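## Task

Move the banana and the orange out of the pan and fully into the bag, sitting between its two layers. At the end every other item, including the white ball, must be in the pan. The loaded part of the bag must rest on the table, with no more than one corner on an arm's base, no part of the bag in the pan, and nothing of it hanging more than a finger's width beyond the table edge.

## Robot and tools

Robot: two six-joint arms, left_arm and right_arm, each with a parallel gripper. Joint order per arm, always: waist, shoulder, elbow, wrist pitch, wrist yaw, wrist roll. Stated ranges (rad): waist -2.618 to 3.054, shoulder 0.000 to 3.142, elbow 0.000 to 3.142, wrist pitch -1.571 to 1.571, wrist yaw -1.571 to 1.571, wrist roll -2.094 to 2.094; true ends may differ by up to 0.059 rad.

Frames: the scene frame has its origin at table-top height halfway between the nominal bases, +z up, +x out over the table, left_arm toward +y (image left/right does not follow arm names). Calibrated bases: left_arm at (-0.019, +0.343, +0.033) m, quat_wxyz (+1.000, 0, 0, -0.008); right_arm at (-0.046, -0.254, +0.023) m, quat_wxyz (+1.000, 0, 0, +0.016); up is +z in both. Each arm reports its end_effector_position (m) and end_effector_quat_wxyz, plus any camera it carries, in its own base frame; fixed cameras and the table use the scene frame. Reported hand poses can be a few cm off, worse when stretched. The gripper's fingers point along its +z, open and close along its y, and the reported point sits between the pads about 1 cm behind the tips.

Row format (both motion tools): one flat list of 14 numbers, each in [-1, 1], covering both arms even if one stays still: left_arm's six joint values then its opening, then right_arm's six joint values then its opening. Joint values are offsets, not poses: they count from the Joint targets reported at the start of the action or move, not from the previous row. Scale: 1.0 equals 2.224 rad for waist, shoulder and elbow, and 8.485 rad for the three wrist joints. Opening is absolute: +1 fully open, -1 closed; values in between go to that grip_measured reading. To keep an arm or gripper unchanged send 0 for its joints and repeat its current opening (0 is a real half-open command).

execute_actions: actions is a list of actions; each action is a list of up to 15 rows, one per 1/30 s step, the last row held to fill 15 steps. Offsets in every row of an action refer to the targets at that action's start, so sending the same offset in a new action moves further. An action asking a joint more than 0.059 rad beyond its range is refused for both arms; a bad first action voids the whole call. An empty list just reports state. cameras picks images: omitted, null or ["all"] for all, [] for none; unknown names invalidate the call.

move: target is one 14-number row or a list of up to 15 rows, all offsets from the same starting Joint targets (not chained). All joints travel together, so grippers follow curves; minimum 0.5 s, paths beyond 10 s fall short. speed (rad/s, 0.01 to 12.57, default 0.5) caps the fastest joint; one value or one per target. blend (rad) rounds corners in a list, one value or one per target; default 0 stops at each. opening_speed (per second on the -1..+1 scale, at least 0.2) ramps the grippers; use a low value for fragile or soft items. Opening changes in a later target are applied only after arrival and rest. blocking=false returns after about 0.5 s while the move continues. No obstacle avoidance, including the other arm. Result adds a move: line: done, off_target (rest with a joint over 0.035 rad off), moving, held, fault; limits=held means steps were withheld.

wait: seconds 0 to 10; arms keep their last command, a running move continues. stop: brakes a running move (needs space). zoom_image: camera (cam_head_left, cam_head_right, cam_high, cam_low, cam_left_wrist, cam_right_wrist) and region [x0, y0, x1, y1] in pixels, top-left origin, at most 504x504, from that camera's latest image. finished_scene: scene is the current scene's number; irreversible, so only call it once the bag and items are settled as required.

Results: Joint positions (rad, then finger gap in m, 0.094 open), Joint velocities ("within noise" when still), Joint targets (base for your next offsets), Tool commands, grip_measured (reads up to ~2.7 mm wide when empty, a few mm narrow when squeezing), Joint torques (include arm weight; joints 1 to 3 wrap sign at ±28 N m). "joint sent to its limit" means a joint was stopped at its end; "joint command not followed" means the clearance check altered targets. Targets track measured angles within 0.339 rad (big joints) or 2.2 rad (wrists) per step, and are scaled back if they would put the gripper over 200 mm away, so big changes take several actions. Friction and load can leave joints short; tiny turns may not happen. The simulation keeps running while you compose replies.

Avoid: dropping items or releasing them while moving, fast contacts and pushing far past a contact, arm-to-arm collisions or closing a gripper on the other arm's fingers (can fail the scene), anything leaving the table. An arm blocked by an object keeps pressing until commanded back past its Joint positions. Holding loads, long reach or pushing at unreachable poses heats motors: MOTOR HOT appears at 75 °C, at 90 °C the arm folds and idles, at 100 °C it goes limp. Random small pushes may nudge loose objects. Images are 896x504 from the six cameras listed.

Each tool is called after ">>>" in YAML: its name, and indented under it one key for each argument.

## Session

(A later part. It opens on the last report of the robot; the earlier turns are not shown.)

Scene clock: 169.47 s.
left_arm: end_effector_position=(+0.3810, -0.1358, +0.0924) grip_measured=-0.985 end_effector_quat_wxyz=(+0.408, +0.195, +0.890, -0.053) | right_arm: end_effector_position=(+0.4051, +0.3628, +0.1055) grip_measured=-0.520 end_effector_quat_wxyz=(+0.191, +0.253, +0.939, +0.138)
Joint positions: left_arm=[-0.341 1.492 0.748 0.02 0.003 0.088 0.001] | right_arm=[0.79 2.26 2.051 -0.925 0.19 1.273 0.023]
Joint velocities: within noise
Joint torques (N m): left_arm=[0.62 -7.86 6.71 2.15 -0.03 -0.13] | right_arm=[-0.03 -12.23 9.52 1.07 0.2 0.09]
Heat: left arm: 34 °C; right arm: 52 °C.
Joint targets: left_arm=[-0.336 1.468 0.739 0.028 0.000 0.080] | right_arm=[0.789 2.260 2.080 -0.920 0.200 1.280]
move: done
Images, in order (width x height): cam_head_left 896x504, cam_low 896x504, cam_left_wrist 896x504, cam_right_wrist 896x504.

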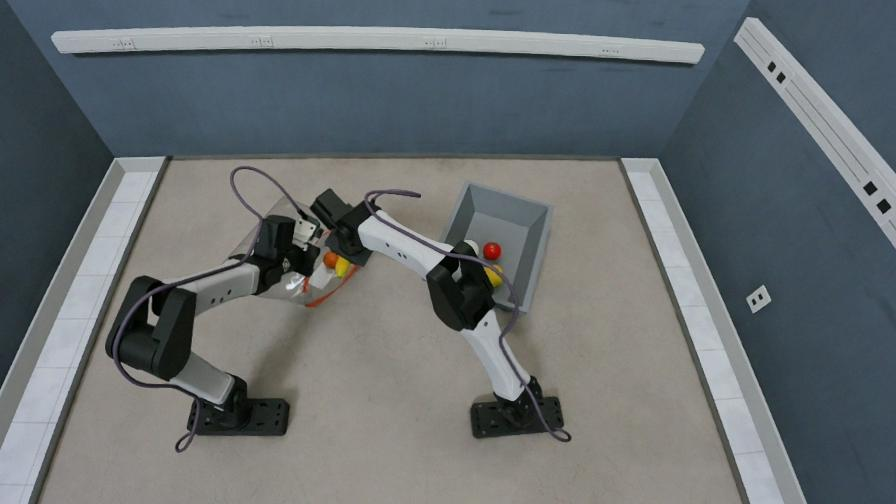

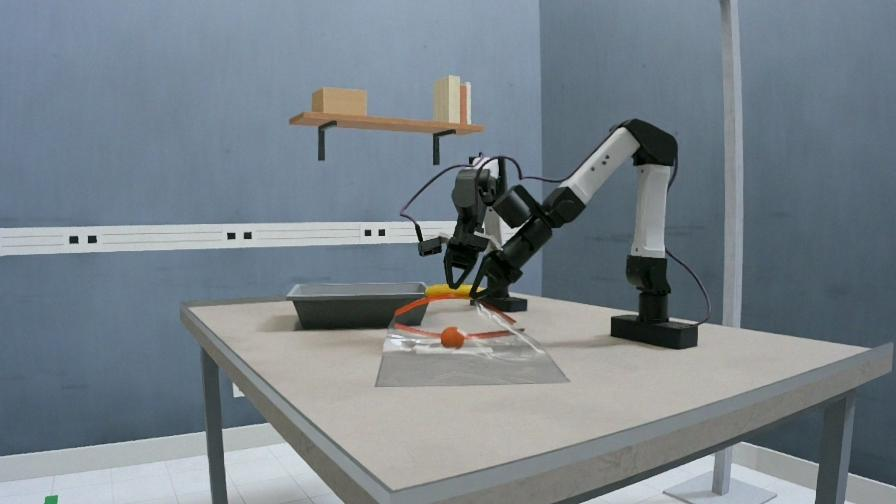

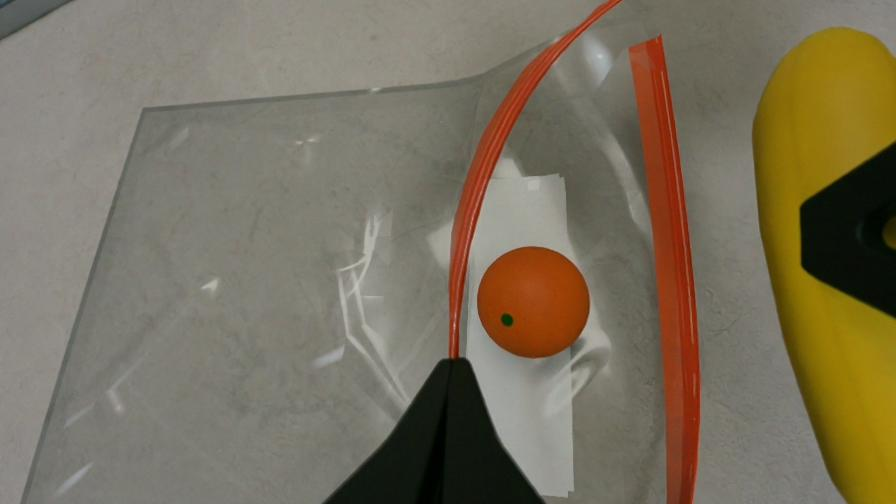

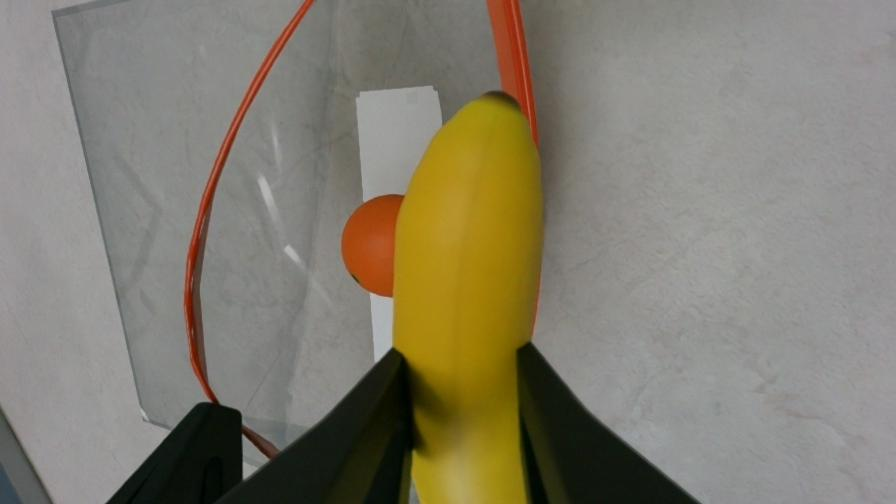

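>>> move:
  target:
    - [0,0,0,0,0,0,-1,0,0.0029,-0.0761,0.0206,0,0,-0.7]
    - [0,0,0,0,0,0,-1,0,0.0195,-0.1297,0.0391,0,0,-0.7]
  speed: 0.35
  blend: 0.05
  cameras: ["cam_right_wrist","cam_low","cam_left_wrist"]

Scene clock: 170.93 s.
left_arm: end_effector_position=(+0.3810, -0.1358, +0.0924) grip_measured=-0.985 end_effector_quat_wxyz=(+0.408, +0.195, +0.890, -0.053) | right_arm: end_effector_position=(+0.4026, +0.3603, +0.0665) grip_measured=-0.520 end_effector_quat_wxyz=(+0.188, +0.252, +0.940, +0.134)
Joint positions: left_arm=[-0.341 1.492 0.748 0.02 0.003 0.088 0.001] | right_arm=[0.79 2.26 1.901 -0.783 0.19 1.273 0.023]
Joint velocities: within noise
Joint torques (N m): left_arm=[0.61 -7.87 6.71 2.14 -0.01 -0.13] | right_arm=[0.03 -12.45 7.38 1.01 0.11 0.02]
Heat: left arm: 34 °C; right arm: 52 °C.
Joint targets: left_arm=[-0.336 1.468 0.739 0.028 0.000 0.080] | right_arm=[0.790 2.259 1.906 -0.779 0.190 1.273]
move: held (right_arm; a check stopped the path); path passed 0 of 2 targets; limits=held; right_arm: the wrist pitch is farthest, 0.194 rad from its target
joint command not followed: on one or more control steps a check withheld the commanded joint targets of the right arm, and it was not sent them on those steps.
cause: the commanded joint targets, or the way to them, would bring a part of the robot too close to another arm (this arm's wrist (the part past the wrist pitch) and the left arm's wrist camera, at the place that arm is still heading or pushing toward).
Images, in order (width x height): cam_low 896x504, cam_left_wrist 896x504, cam_right_wrist 896x504.

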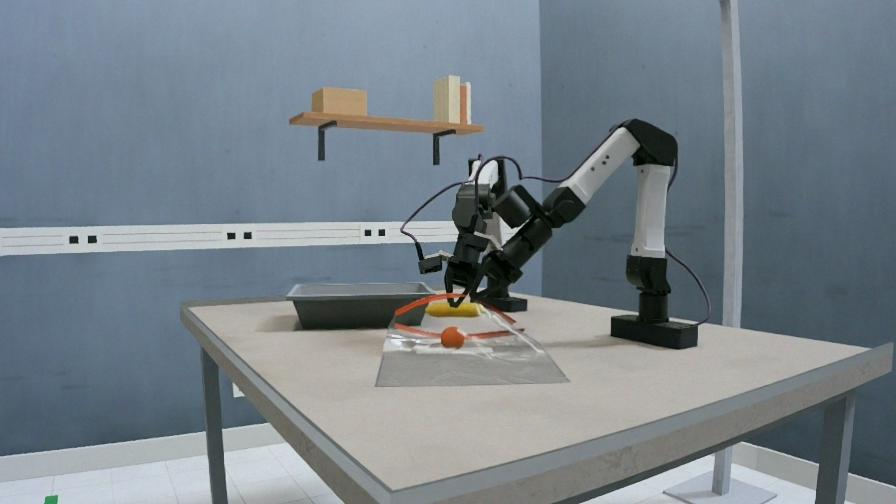

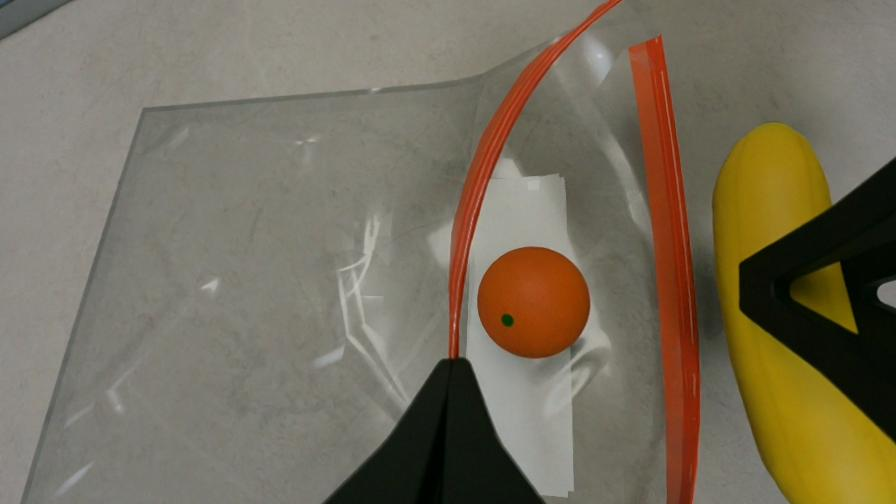

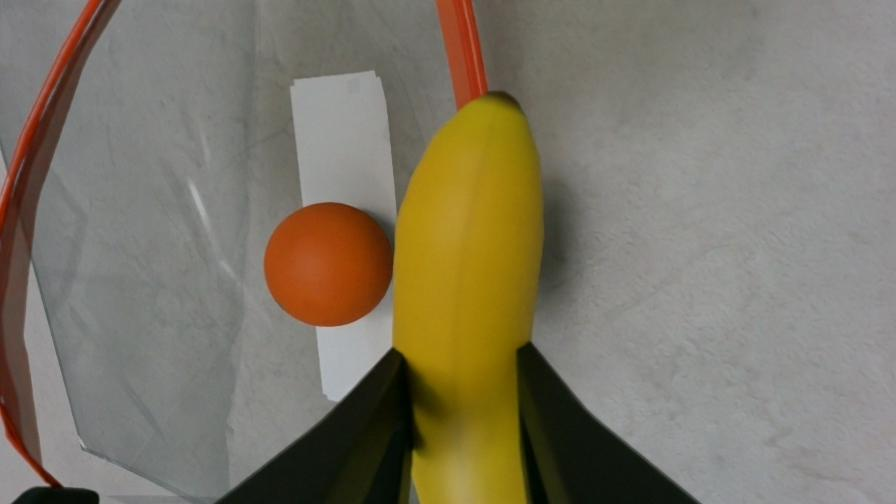

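>>> move:
  target: [0.05,0,0,0,0,0,-1,0,0,0,0,0,0,-0.7]
  speed: 0.2
  cameras: ["cam_right_wrist","cam_low","cam_left_wrist"]

>>> move:
  target:
    - [0,0,0,0,0,0,-1,0,0.0032,-0.0029,0.0041,0.0012,0.0008,-0.7]
    - [0,0,0,0,0,0,-1,0,0.02,-0.0512,0.0225,0.0012,0.0008,-0.7]
  speed: 0.35
  blend: 0.03
  cameras: ["cam_right_wrist","cam_low","cam_left_wrist"]

Scene clock: 172.57 s.
left_arm: end_effector_position=(+0.3939, -0.0923, +0.0924) grip_measured=-0.985 end_effector_quat_wxyz=(+0.410, +0.145, +0.900, -0.030) | right_arm: end_effector_position=(+0.4026, +0.3603, +0.0665) grip_measured=-0.520 end_effector_quat_wxyz=(+0.188, +0.252, +0.940, +0.134)
Joint positions: left_arm=[-0.229 1.492 0.748 0.02 0.003 0.088 0.001] | right_arm=[0.79 2.26 1.901 -0.783 0.19 1.273 0.023]
Joint velocities: within noise
Joint torques (N m): left_arm=[0.55 -7.87 6.74 2.14 -0.01 -0.12] | right_arm=[0.02 -12.3 7.21 1.04 0.11 0.03]
Heat: left arm: 34 °C; right arm: 52 °C.
Joint targets: left_arm=[-0.225 1.468 0.739 0.029 0.000 0.080] | right_arm=[0.790 2.259 1.906 -0.779 0.190 1.273]
move: done
Images, in order (width x height): cam_low 896x504, cam_left_wrist 896x504, cam_right_wrist 896x504.

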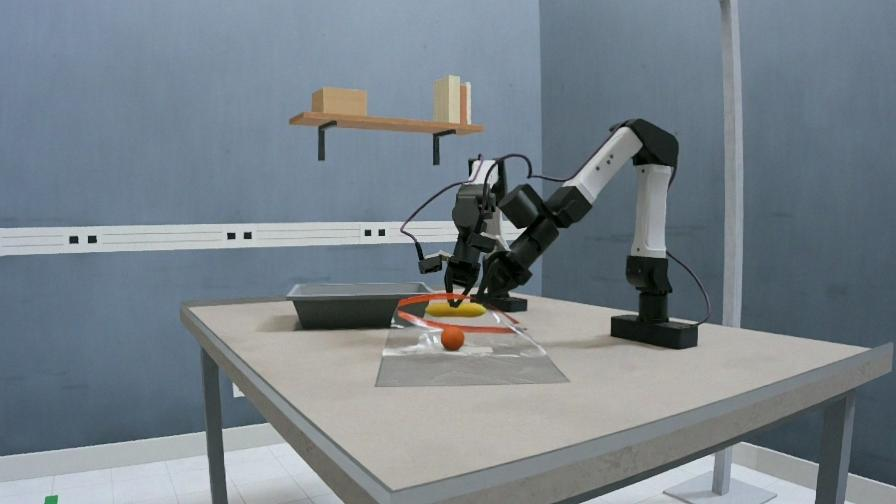

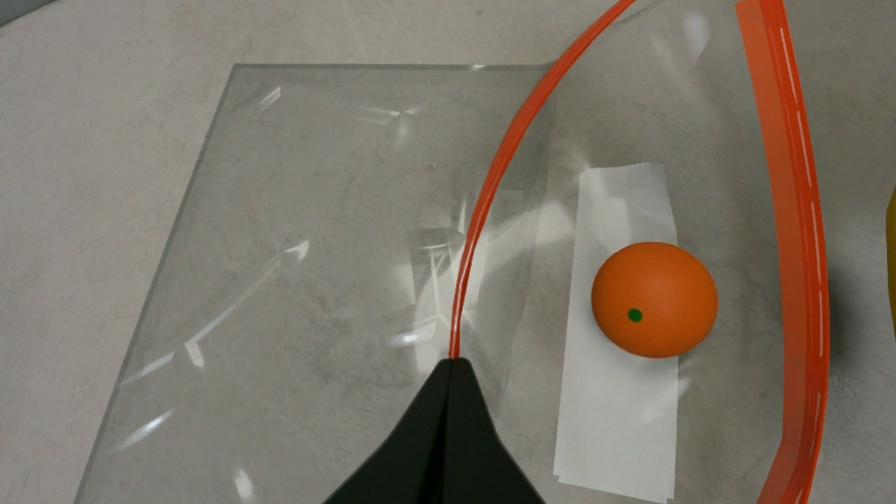

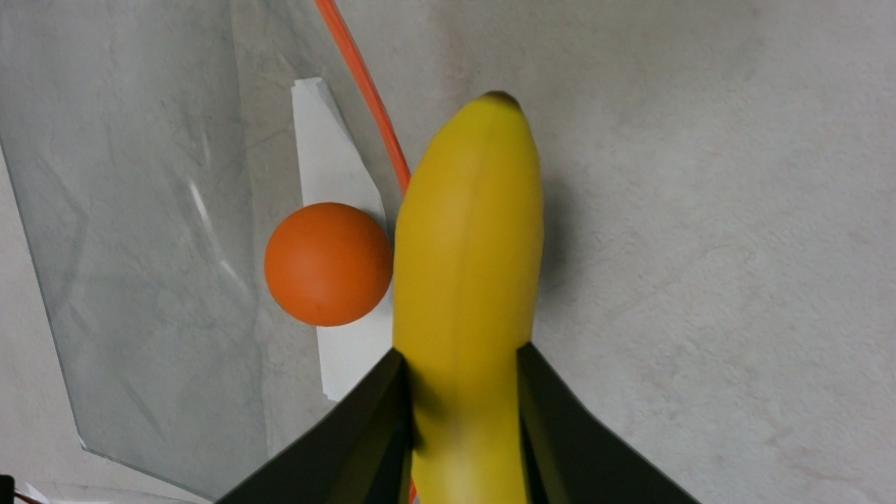

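Scene clock: 173.83 s.
left_arm: end_effector_position=(+0.3939, -0.0923, +0.0924) grip_measured=-0.985 end_effector_quat_wxyz=(+0.410, +0.145, +0.900, -0.030) | right_arm: end_effector_position=(+0.4078, +0.3655, +0.0280) grip_measured=-0.520 end_effector_quat_wxyz=(+0.196, +0.253, +0.936, +0.148)
Joint positions: left_arm=[-0.229 1.492 0.748 0.02 0.003 0.088 0.001] | right_arm=[0.79 2.296 1.791 -0.605 0.19 1.274 0.023]
Joint velocities: within noise
Joint torques (N m): left_arm=[0.55 -7.86 6.75 2.15 -0.02 -0.12] | right_arm=[0.03 -11.67 6.69 1.2 0.2 0.09]
Heat: left arm: 34 °C; right arm: 52 °C.
Joint targets: left_arm=[-0.225 1.468 0.739 0.029 0.000 0.080] | right_arm=[0.790 2.304 1.792 -0.588 0.200 1.280]
move: done; blend cut to 0.0174 rad at target 1
Images, in order (width x height): cam_low 896x504, cam_left_wrist 896x504, cam_right_wrist 896x504.

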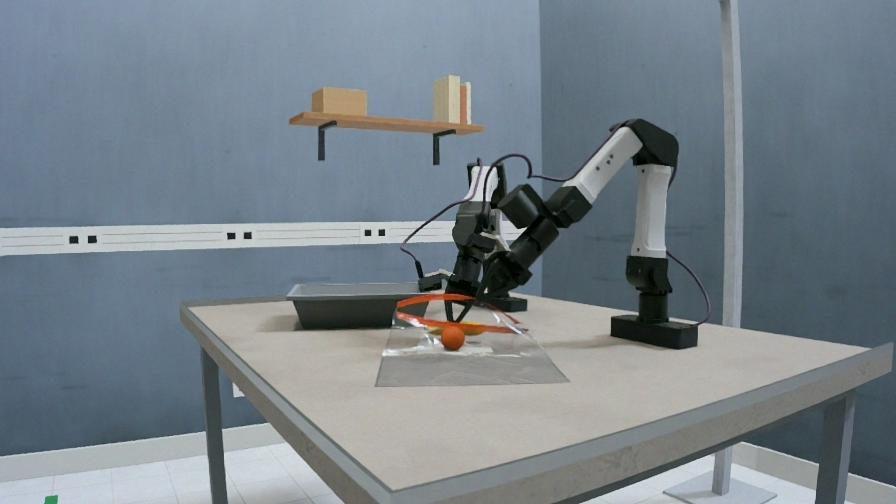

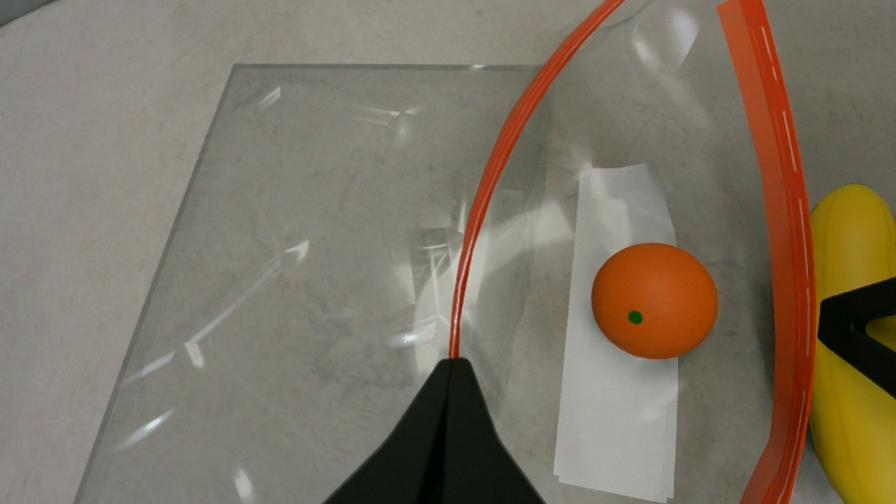

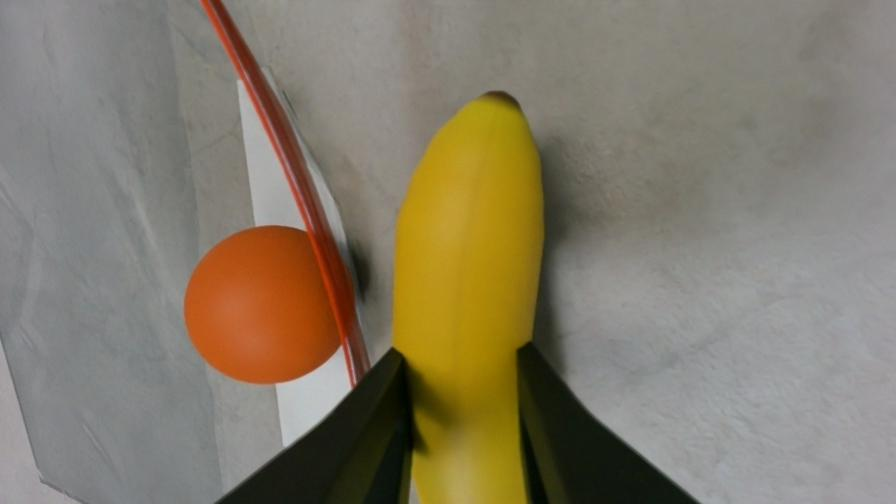

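>>> move:
  target: [0,0,0,0,0,0,-1,0,-0.06,0,0,0,0,-0.7]
  speed: 0.4
  cameras: []

>>> move:
  target: [-0.03,0.035,0,0,0,0,-1,0,0,0,0,0,0,-0.7]
  speed: 0.2
  cameras: ["cam_right_wrist","cam_low","cam_left_wrist"]

Scene clock: 175.07 s.
left_arm: end_effector_position=(+0.3939, -0.0923, +0.0924) grip_measured=-0.985 end_effector_quat_wxyz=(+0.410, +0.145, +0.900, -0.030) | right_arm: end_effector_position=(+0.4124, +0.3701, +0.0725) grip_measured=-0.520 end_effector_quat_wxyz=(+0.217, +0.254, +0.924, +0.186)
Joint positions: left_arm=[-0.229 1.492 0.748 0.02 0.003 0.088 0.001] | right_arm=[0.79 2.212 1.79 -0.598 0.19 1.274 0.023]
Joint velocities: within noise
Joint torques (N m): left_arm=[0.58 -7.84 6.76 2.15 -0.01 -0.12] | right_arm=[0.03 -15.64 7.24 1.34 0.2 0.09]
Heat: left arm: 34 °C; right arm: 52 °C.
Joint targets: left_arm=[-0.225 1.468 0.739 0.028 0.000 0.080] | right_arm=[0.790 2.171 1.792 -0.588 0.200 1.280]
move: off_target (right_arm); right_arm: the shoulder is farthest, 0.042 rad from its target
No camera images: "cameras" was empty.

Scene clock: 175.90 s.
left_arm: end_effector_position=(+0.3872, -0.1146, +0.0766) grip_measured=-0.985 end_effector_quat_wxyz=(+0.391, +0.172, +0.903, -0.040) | right_arm: end_effector_position=(+0.4124, +0.3701, +0.0725) grip_measured=-0.520 end_effector_quat_wxyz=(+0.217, +0.254, +0.924, +0.186)
Joint positions: left_arm=[-0.287 1.534 0.748 0.023 0.003 0.088 0.001] | right_arm=[0.79 2.212 1.79 -0.598 0.19 1.274 0.023]
Joint velocities: within noise
Joint torques (N m): left_arm=[-0.13 -5.35 6.58 2.06 -0.01 -0.13] | right_arm=[0.02 -15.71 7.02 1.3 0.2 0.09]
Heat: left arm: 34 °C; right arm: 52 °C.
Joint targets: left_arm=[-0.291 1.545 0.739 0.028 0.000 0.080] | right_arm=[0.790 2.171 1.792 -0.588 0.200 1.280]
move: off_target (right_arm); right_arm: the shoulder is farthest, 0.041 rad from its target
Images, in order (width x height): cam_low 896x504, cam_left_wrist 896x504, cam_right_wrist 896x504.

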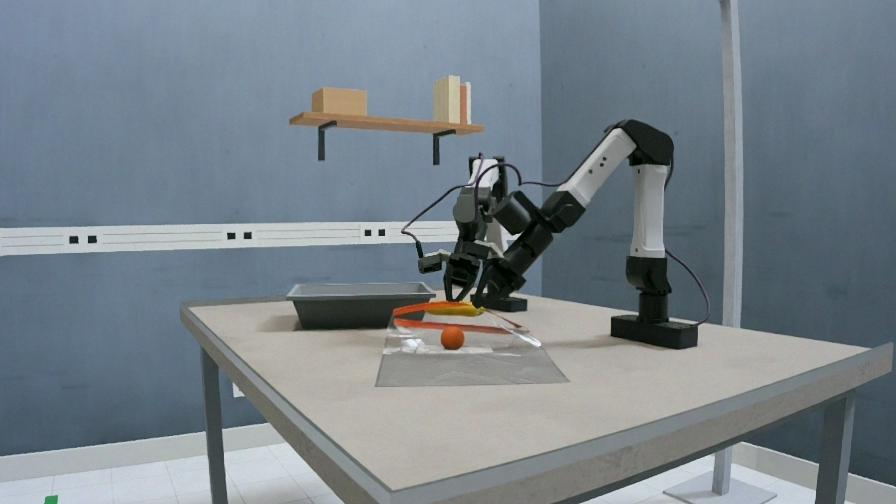

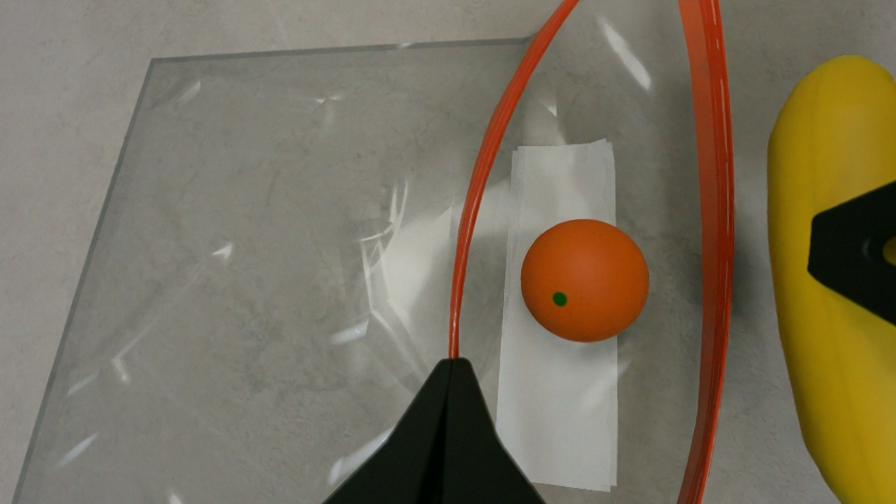

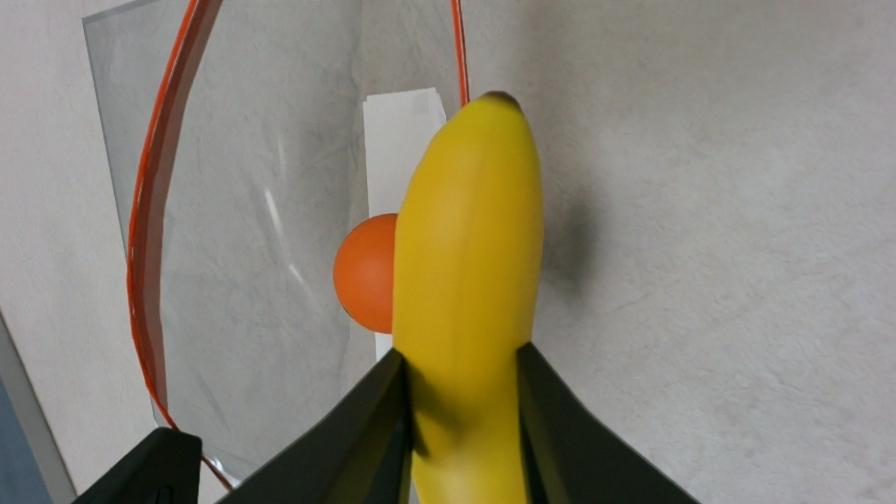

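>>> move:
  target: [-0.01,0.028,0,0,0,0,-1,0,0,0,0,0,0,-0.7]
  speed: 0.2
  cameras: ["cam_right_wrist","cam_low","cam_left_wrist"]

Scene clock: 177.00 s.
left_arm: end_effector_position=(+0.3822, -0.1216, +0.0536) grip_measured=-0.985 end_effector_quat_wxyz=(+0.363, +0.183, +0.913, -0.041) | right_arm: end_effector_position=(+0.4124, +0.3701, +0.0725) grip_measured=-0.520 end_effector_quat_wxyz=(+0.217, +0.254, +0.924, +0.186)
Joint positions: left_arm=[-0.307 1.595 0.748 0.025 0.003 0.088 0.001] | right_arm=[0.79 2.212 1.79 -0.598 0.19 1.274 0.023]
Joint velocities: within noise
Joint torques (N m): left_arm=[-0.21 -5.57 6.27 1.95 -0.02 -0.12] | right_arm=[0.02 -15.69 7.05 1.3 0.2 0.09]
Heat: left arm: 34 °C; right arm: 52 °C.
Joint targets: left_arm=[-0.313 1.608 0.739 0.028 0.000 0.080] | right_arm=[0.790 2.171 1.792 -0.588 0.200 1.280]
move: off_target (right_arm); right_arm: the shoulder is farthest, 0.041 rad from its target
Images, in order (width x height): cam_low 896x504, cam_left_wrist 896x504, cam_right_wrist 896x504.

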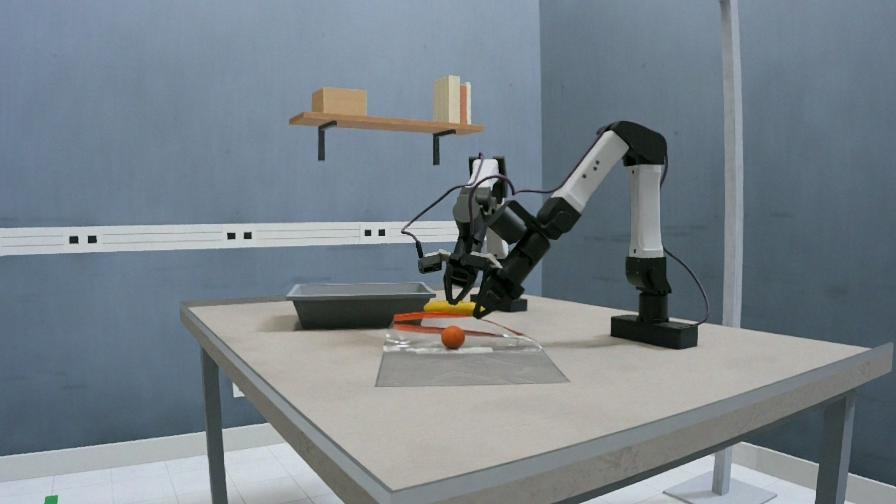

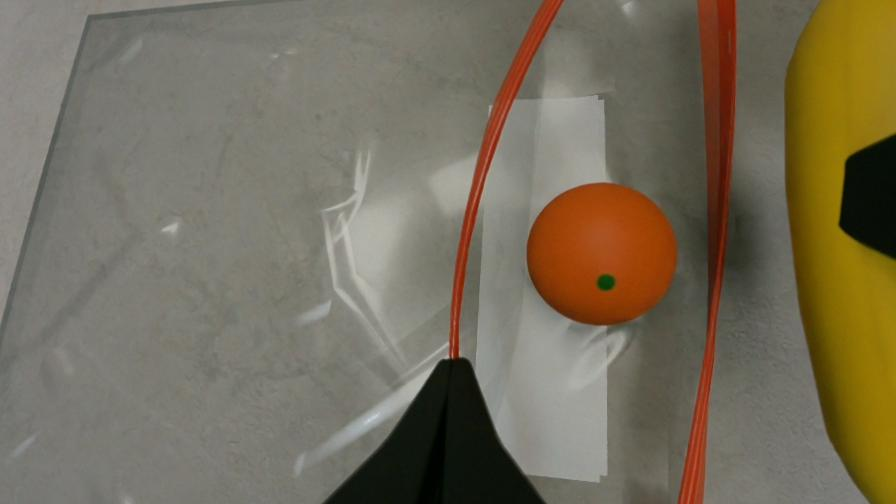

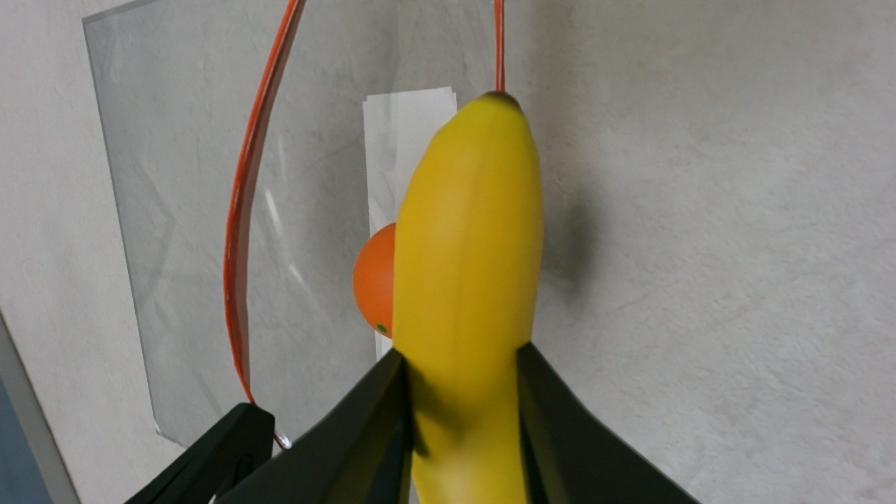

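>>> move:
  target: [0,0,0,0,0,0,-1,0.007,0.0594,0.0783,-0.0088,0,0,-0.7]
  speed: 0.3
  cameras: ["cam_right_wrist","cam_low","cam_left_wrist"]

Scene clock: 178.93 s.
left_arm: end_effector_position=(+0.3822, -0.1216, +0.0536) grip_measured=-0.985 end_effector_quat_wxyz=(+0.363, +0.183, +0.913, -0.041) | right_arm: end_effector_position=(+0.4223, +0.3876, +0.0762) grip_measured=-0.520 end_effector_quat_wxyz=(+0.217, +0.250, +0.925, +0.187)
Joint positions: left_arm=[-0.307 1.595 0.748 0.025 0.003 0.088 0.001] | right_arm=[0.799 2.292 1.936 -0.663 0.19 1.274 0.023]
Joint velocities: within noise
Joint torques (N m): left_arm=[-0.29 -5.59 6.24 1.96 -0.01 -0.12] | right_arm=[0.8 -11.7 9.76 1.18 0.2 0.09]
Heat: left arm: 35 °C; right arm: 52 °C.
Joint targets: left_arm=[-0.313 1.608 0.739 0.028 0.000 0.080] | right_arm=[0.806 2.303 1.966 -0.662 0.200 1.280]
move: done
Images, in order (width x height): cam_low 896x504, cam_left_wrist 896x504, cam_right_wrist 896x504.

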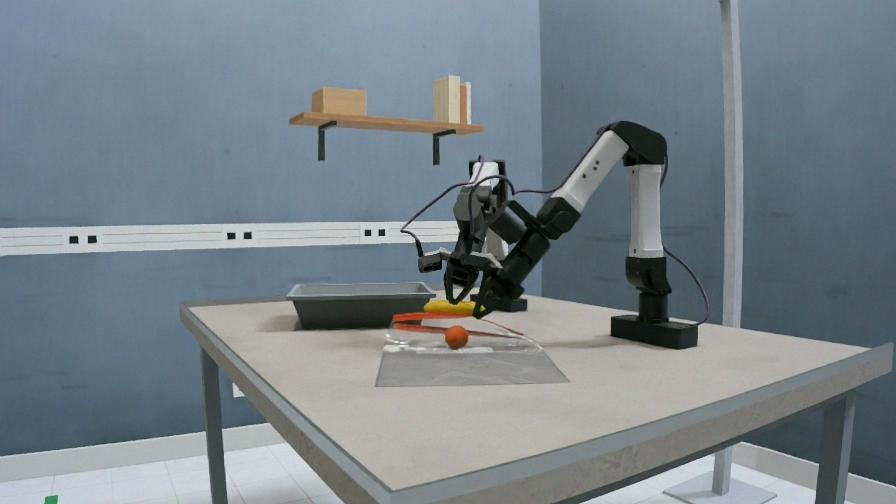

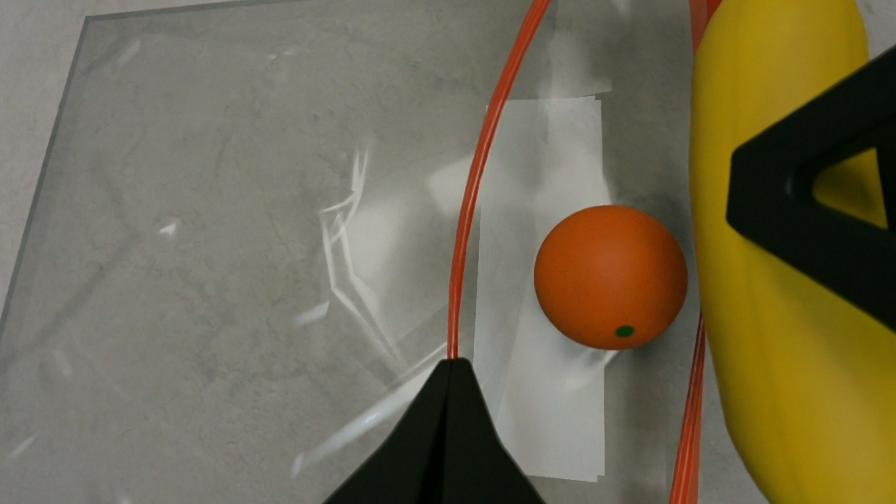

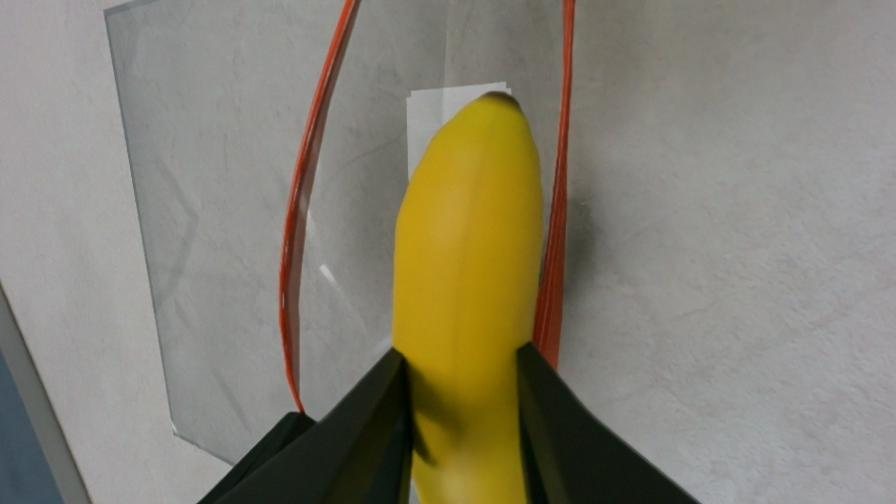

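>>> move:
  target:
    - [0,0,0,0,0,0,-1,0.004,0.0369,0.0513,-0.0039,0,0,-0.7]
    - [0,0,0,0,0,0,-1,0.004,0.0486,0.017,0.0075,0,0,-0.7]
  speed: 0.25
  blend: 0.02
  cameras: ["cam_right_wrist","cam_low","cam_left_wrist"]

Scene clock: 180.77 s.
left_arm: end_effector_position=(+0.3826, -0.1208, +0.0538) grip_measured=-0.985 end_effector_quat_wxyz=(+0.364, +0.179, +0.913, -0.040) | right_arm: end_effector_position=(+0.4361, +0.4090, +0.0582) grip_measured=-0.520 end_effector_quat_wxyz=(+0.225, +0.247, +0.920, +0.203)
Joint positions: left_arm=[-0.307 1.595 0.748 0.026 -0.002 0.082 0.001] | right_arm=[0.808 2.387 2.011 -0.606 0.192 1.275 0.023]
Joint velocities: within noise
Joint torques (N m): left_arm=[-0.32 -5.57 6.28 1.94 0.03 -0.08] | right_arm=[0.65 -11.19 6.28 1.3 0.19 0.08]
Heat: left arm: 35 °C; right arm: 52 °C.
Joint targets: left_arm=[-0.313 1.608 0.739 0.028 0.000 0.080] | right_arm=[0.815 2.411 2.003 -0.599 0.200 1.280]
move: done
Images, in order (width x height): cam_low 896x504, cam_left_wrist 896x504, cam_right_wrist 896x504.

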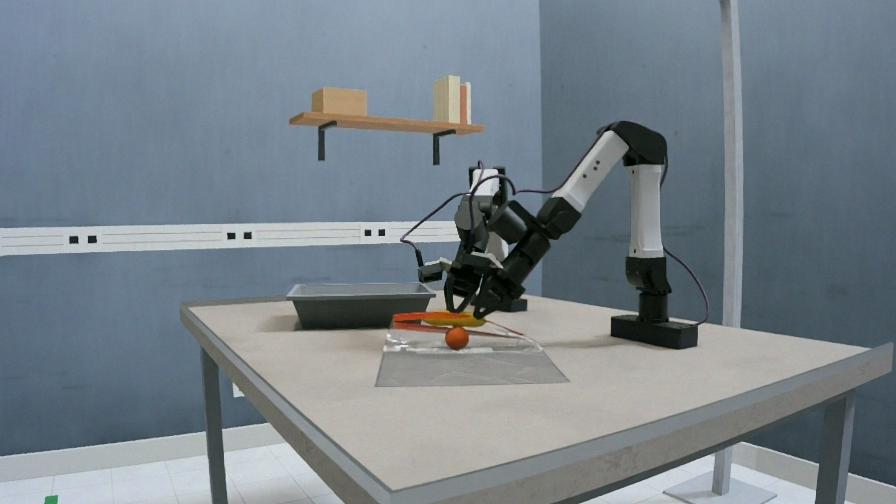

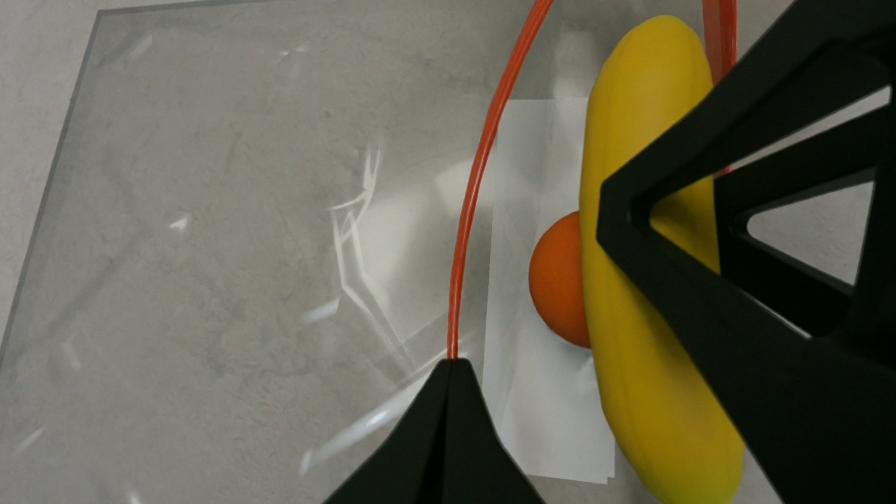

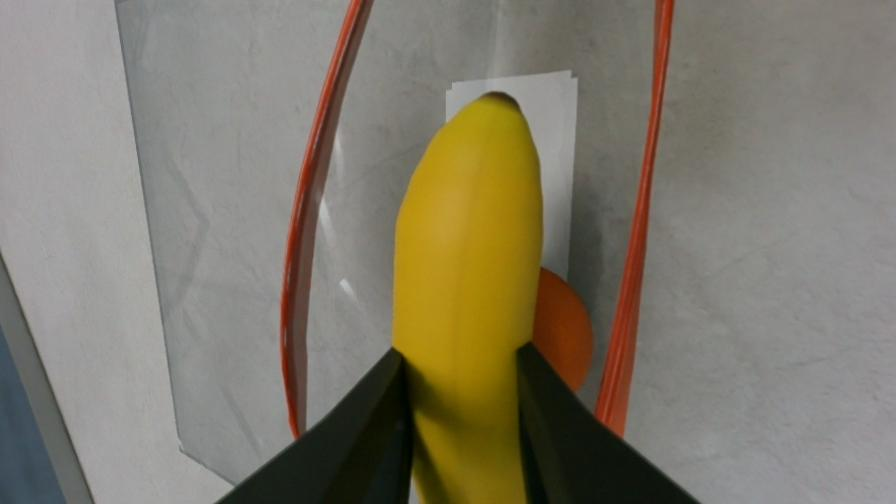

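>>> move:
  target:
    - [0,0,0,0,0,0,-1,0.0031,0.0321,0.0813,-0.0121,0,0,-0.7]
    - [0,0,0,0,0,0,-1,0.0031,0.0454,0.0302,0.0048,0,0,-0.7]
  speed: 0.25
  blend: 0.02
  cameras: ["cam_right_wrist","cam_low","cam_left_wrist"]

Scene clock: 182.63 s.
left_arm: end_effector_position=(+0.3840, -0.1212, +0.0551) grip_measured=-0.985 end_effector_quat_wxyz=(+0.368, +0.179, +0.912, -0.041) | right_arm: end_effector_position=(+0.4415, +0.4174, +0.0584) grip_measured=-0.520 end_effector_quat_wxyz=(+0.223, +0.246, +0.922, +0.198)
Joint positions: left_arm=[-0.307 1.595 0.748 0.034 -0.002 0.082 0.001] | right_arm=[0.812 2.446 2.122 -0.669 0.194 1.275 0.023]
Joint velocities: within noise
Joint torques (N m): left_arm=[-0.29 -5.56 6.28 1.87 0.03 -0.06] | right_arm=[0.02 -13.7 6.9 1.25 0.1 0.02]
Heat: left arm: 35 °C; right arm: 52 °C.
Joint targets: left_arm=[-0.313 1.608 0.739 0.028 0.000 0.080] | right_arm=[0.812 2.446 2.121 -0.668 0.194 1.275]
move: held (right_arm; a check stopped the path); path passed 0 of 2 targets; limits=held; right_arm: the wrist pitch is farthest, 0.111 rad from its target
joint command not followed: on one or more control steps a check withheld the commanded joint targets of the right arm, and it was not sent them on those steps.
cause: the commanded joint targets, or the way to them, would bring a part of the robot too close to another arm (this arm's wrist (the part past the wrist pitch) and the left arm's wrist (the part past the wrist pitch)).
Images, in order (width x height): cam_low 896x504, cam_left_wrist 896x504, cam_right_wrist 896x504.

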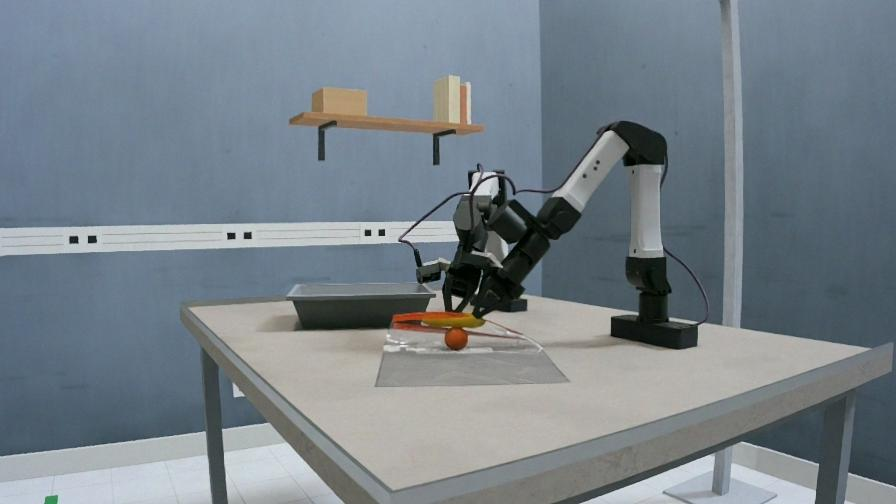

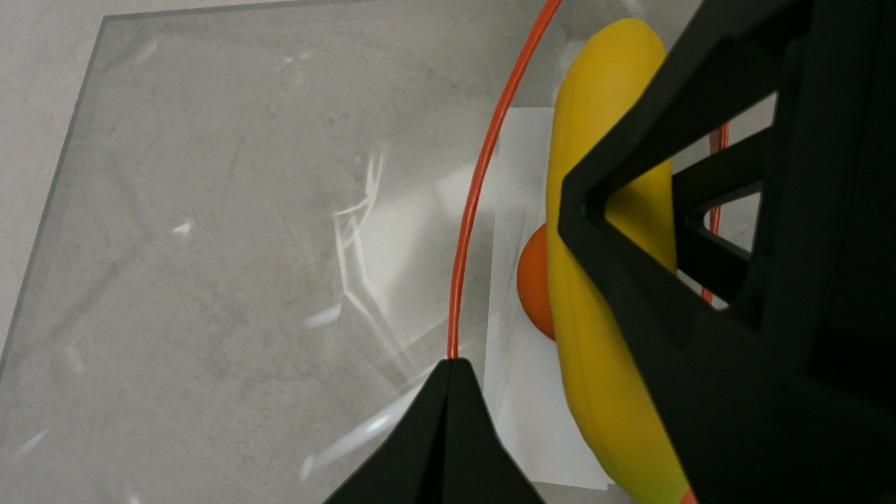

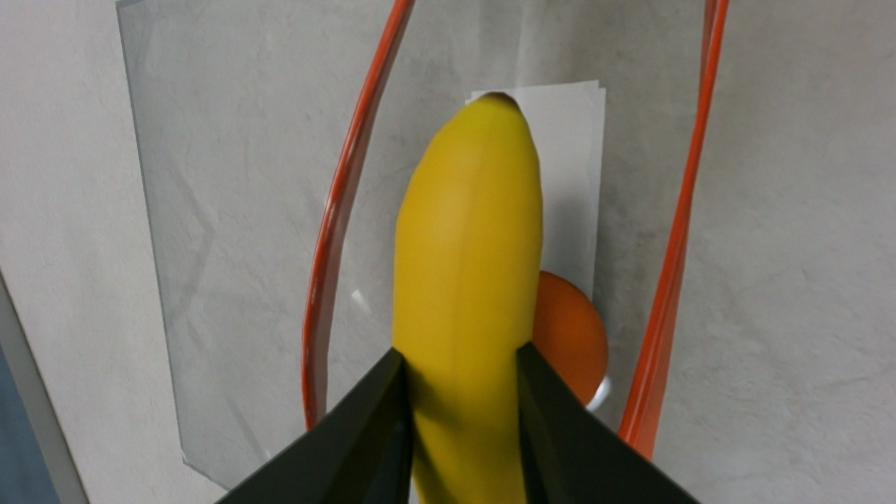

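>>> move:
  target: [0.03,0,0,0,0,0,-1,0,0,0,0,0,0,-0.7]
  speed: 0.2
  cameras: []

>>> move:
  target:
    - [0,0,0,0,0,0,-1,0.0045,0.0163,0.0282,-0.0039,0.0007,0.0006,-0.7]
    - [0,0,0,0,0,0,-1,0.0045,0.0296,-0.0229,0.0129,0.0007,0.0006,-0.7]
  speed: 0.25
  blend: 0.02
  cameras: ["cam_right_wrist","cam_low","cam_left_wrist"]

Scene clock: 183.73 s.
left_arm: end_effector_position=(+0.3901, -0.1000, +0.0551) grip_measured=-0.985 end_effector_quat_wxyz=(+0.369, +0.154, +0.916, -0.031) | right_arm: end_effector_position=(+0.4416, +0.4174, +0.0584) grip_measured=-0.520 end_effector_quat_wxyz=(+0.223, +0.246, +0.922, +0.199)
Joint positions: left_arm=[-0.252 1.595 0.748 0.034 -0.002 0.082 0.001] | right_arm=[0.812 2.446 2.122 -0.668 0.194 1.275 0.023]
Joint velocities: within noise
Joint torques (N m): left_arm=[0.58 -5.6 6.26 1.87 0.02 -0.07] | right_arm=[-0.09 -13.72 6.87 1.25 0.1 0.02]
Heat: left arm: 35 °C; right arm: 53 °C.
Joint targets: left_arm=[-0.247 1.608 0.739 0.028 0.000 0.080] | right_arm=[0.812 2.446 2.121 -0.668 0.194 1.275]
move: done
No camera images: "cameras" was empty.

Scene clock: 184.67 s.
left_arm: end_effector_position=(+0.3901, -0.1000, +0.0551) grip_measured=-0.985 end_effector_quat_wxyz=(+0.369, +0.154, +0.916, -0.031) | right_arm: end_effector_position=(+0.4478, +0.4261, +0.0577) grip_measured=-0.520 end_effector_quat_wxyz=(+0.231, +0.245, +0.917, +0.214)
Joint positions: left_arm=[-0.252 1.595 0.748 0.034 -0.002 0.082 0.001] | right_arm=[0.814 2.467 2.138 -0.627 0.194 1.275 0.023]
Joint velocities: within noise
Joint torques (N m): left_arm=[0.58 -5.57 6.24 1.86 0.02 -0.08] | right_arm=[0.08 -13.81 7.09 1.18 0.11 0.02]
Heat: left arm: 34 °C; right arm: 53 °C.
Joint targets: left_arm=[-0.247 1.608 0.739 0.028 0.000 0.080] | right_arm=[0.814 2.467 2.138 -0.636 0.194 1.275]
move: held (right_arm; a check stopped the path); path passed 1 of 2 targets; limits=held; right_arm: the wrist pitch is farthest, 0.069 rad from its target
joint command not followed: on one or more control steps a check withheld the commanded joint targets of the right arm, and it was not sent them on those steps.
cause: the commanded joint targets, or the way to them, would bring a part of the robot too close to another arm (this arm's wrist (the part past the wrist pitch) and the left arm's wrist camera).
Images, in order (width x height): cam_low 896x504, cam_left_wrist 896x504, cam_right_wrist 896x504.

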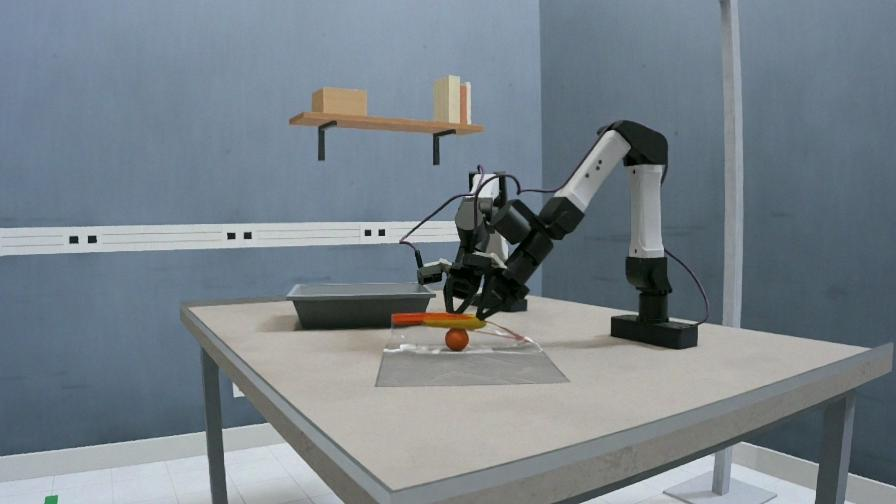

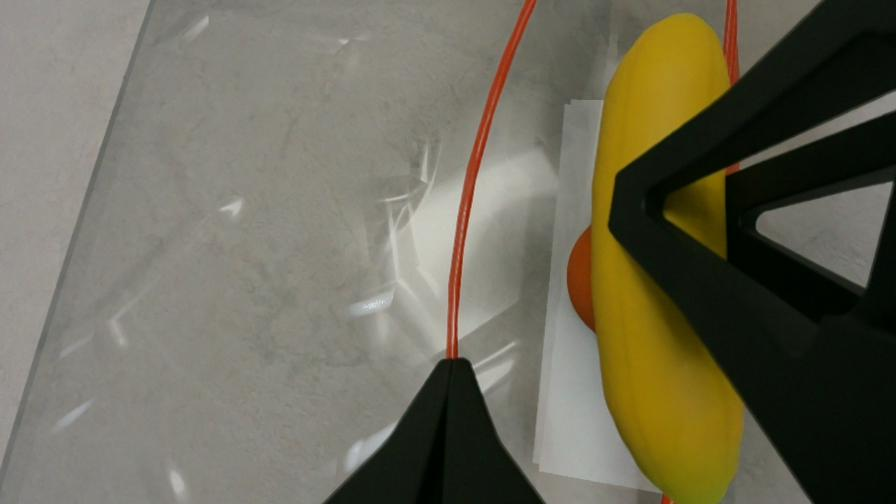

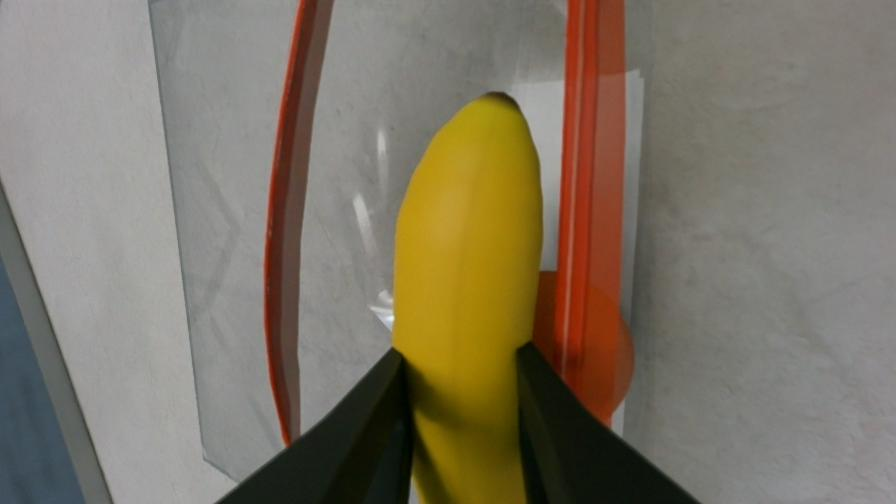

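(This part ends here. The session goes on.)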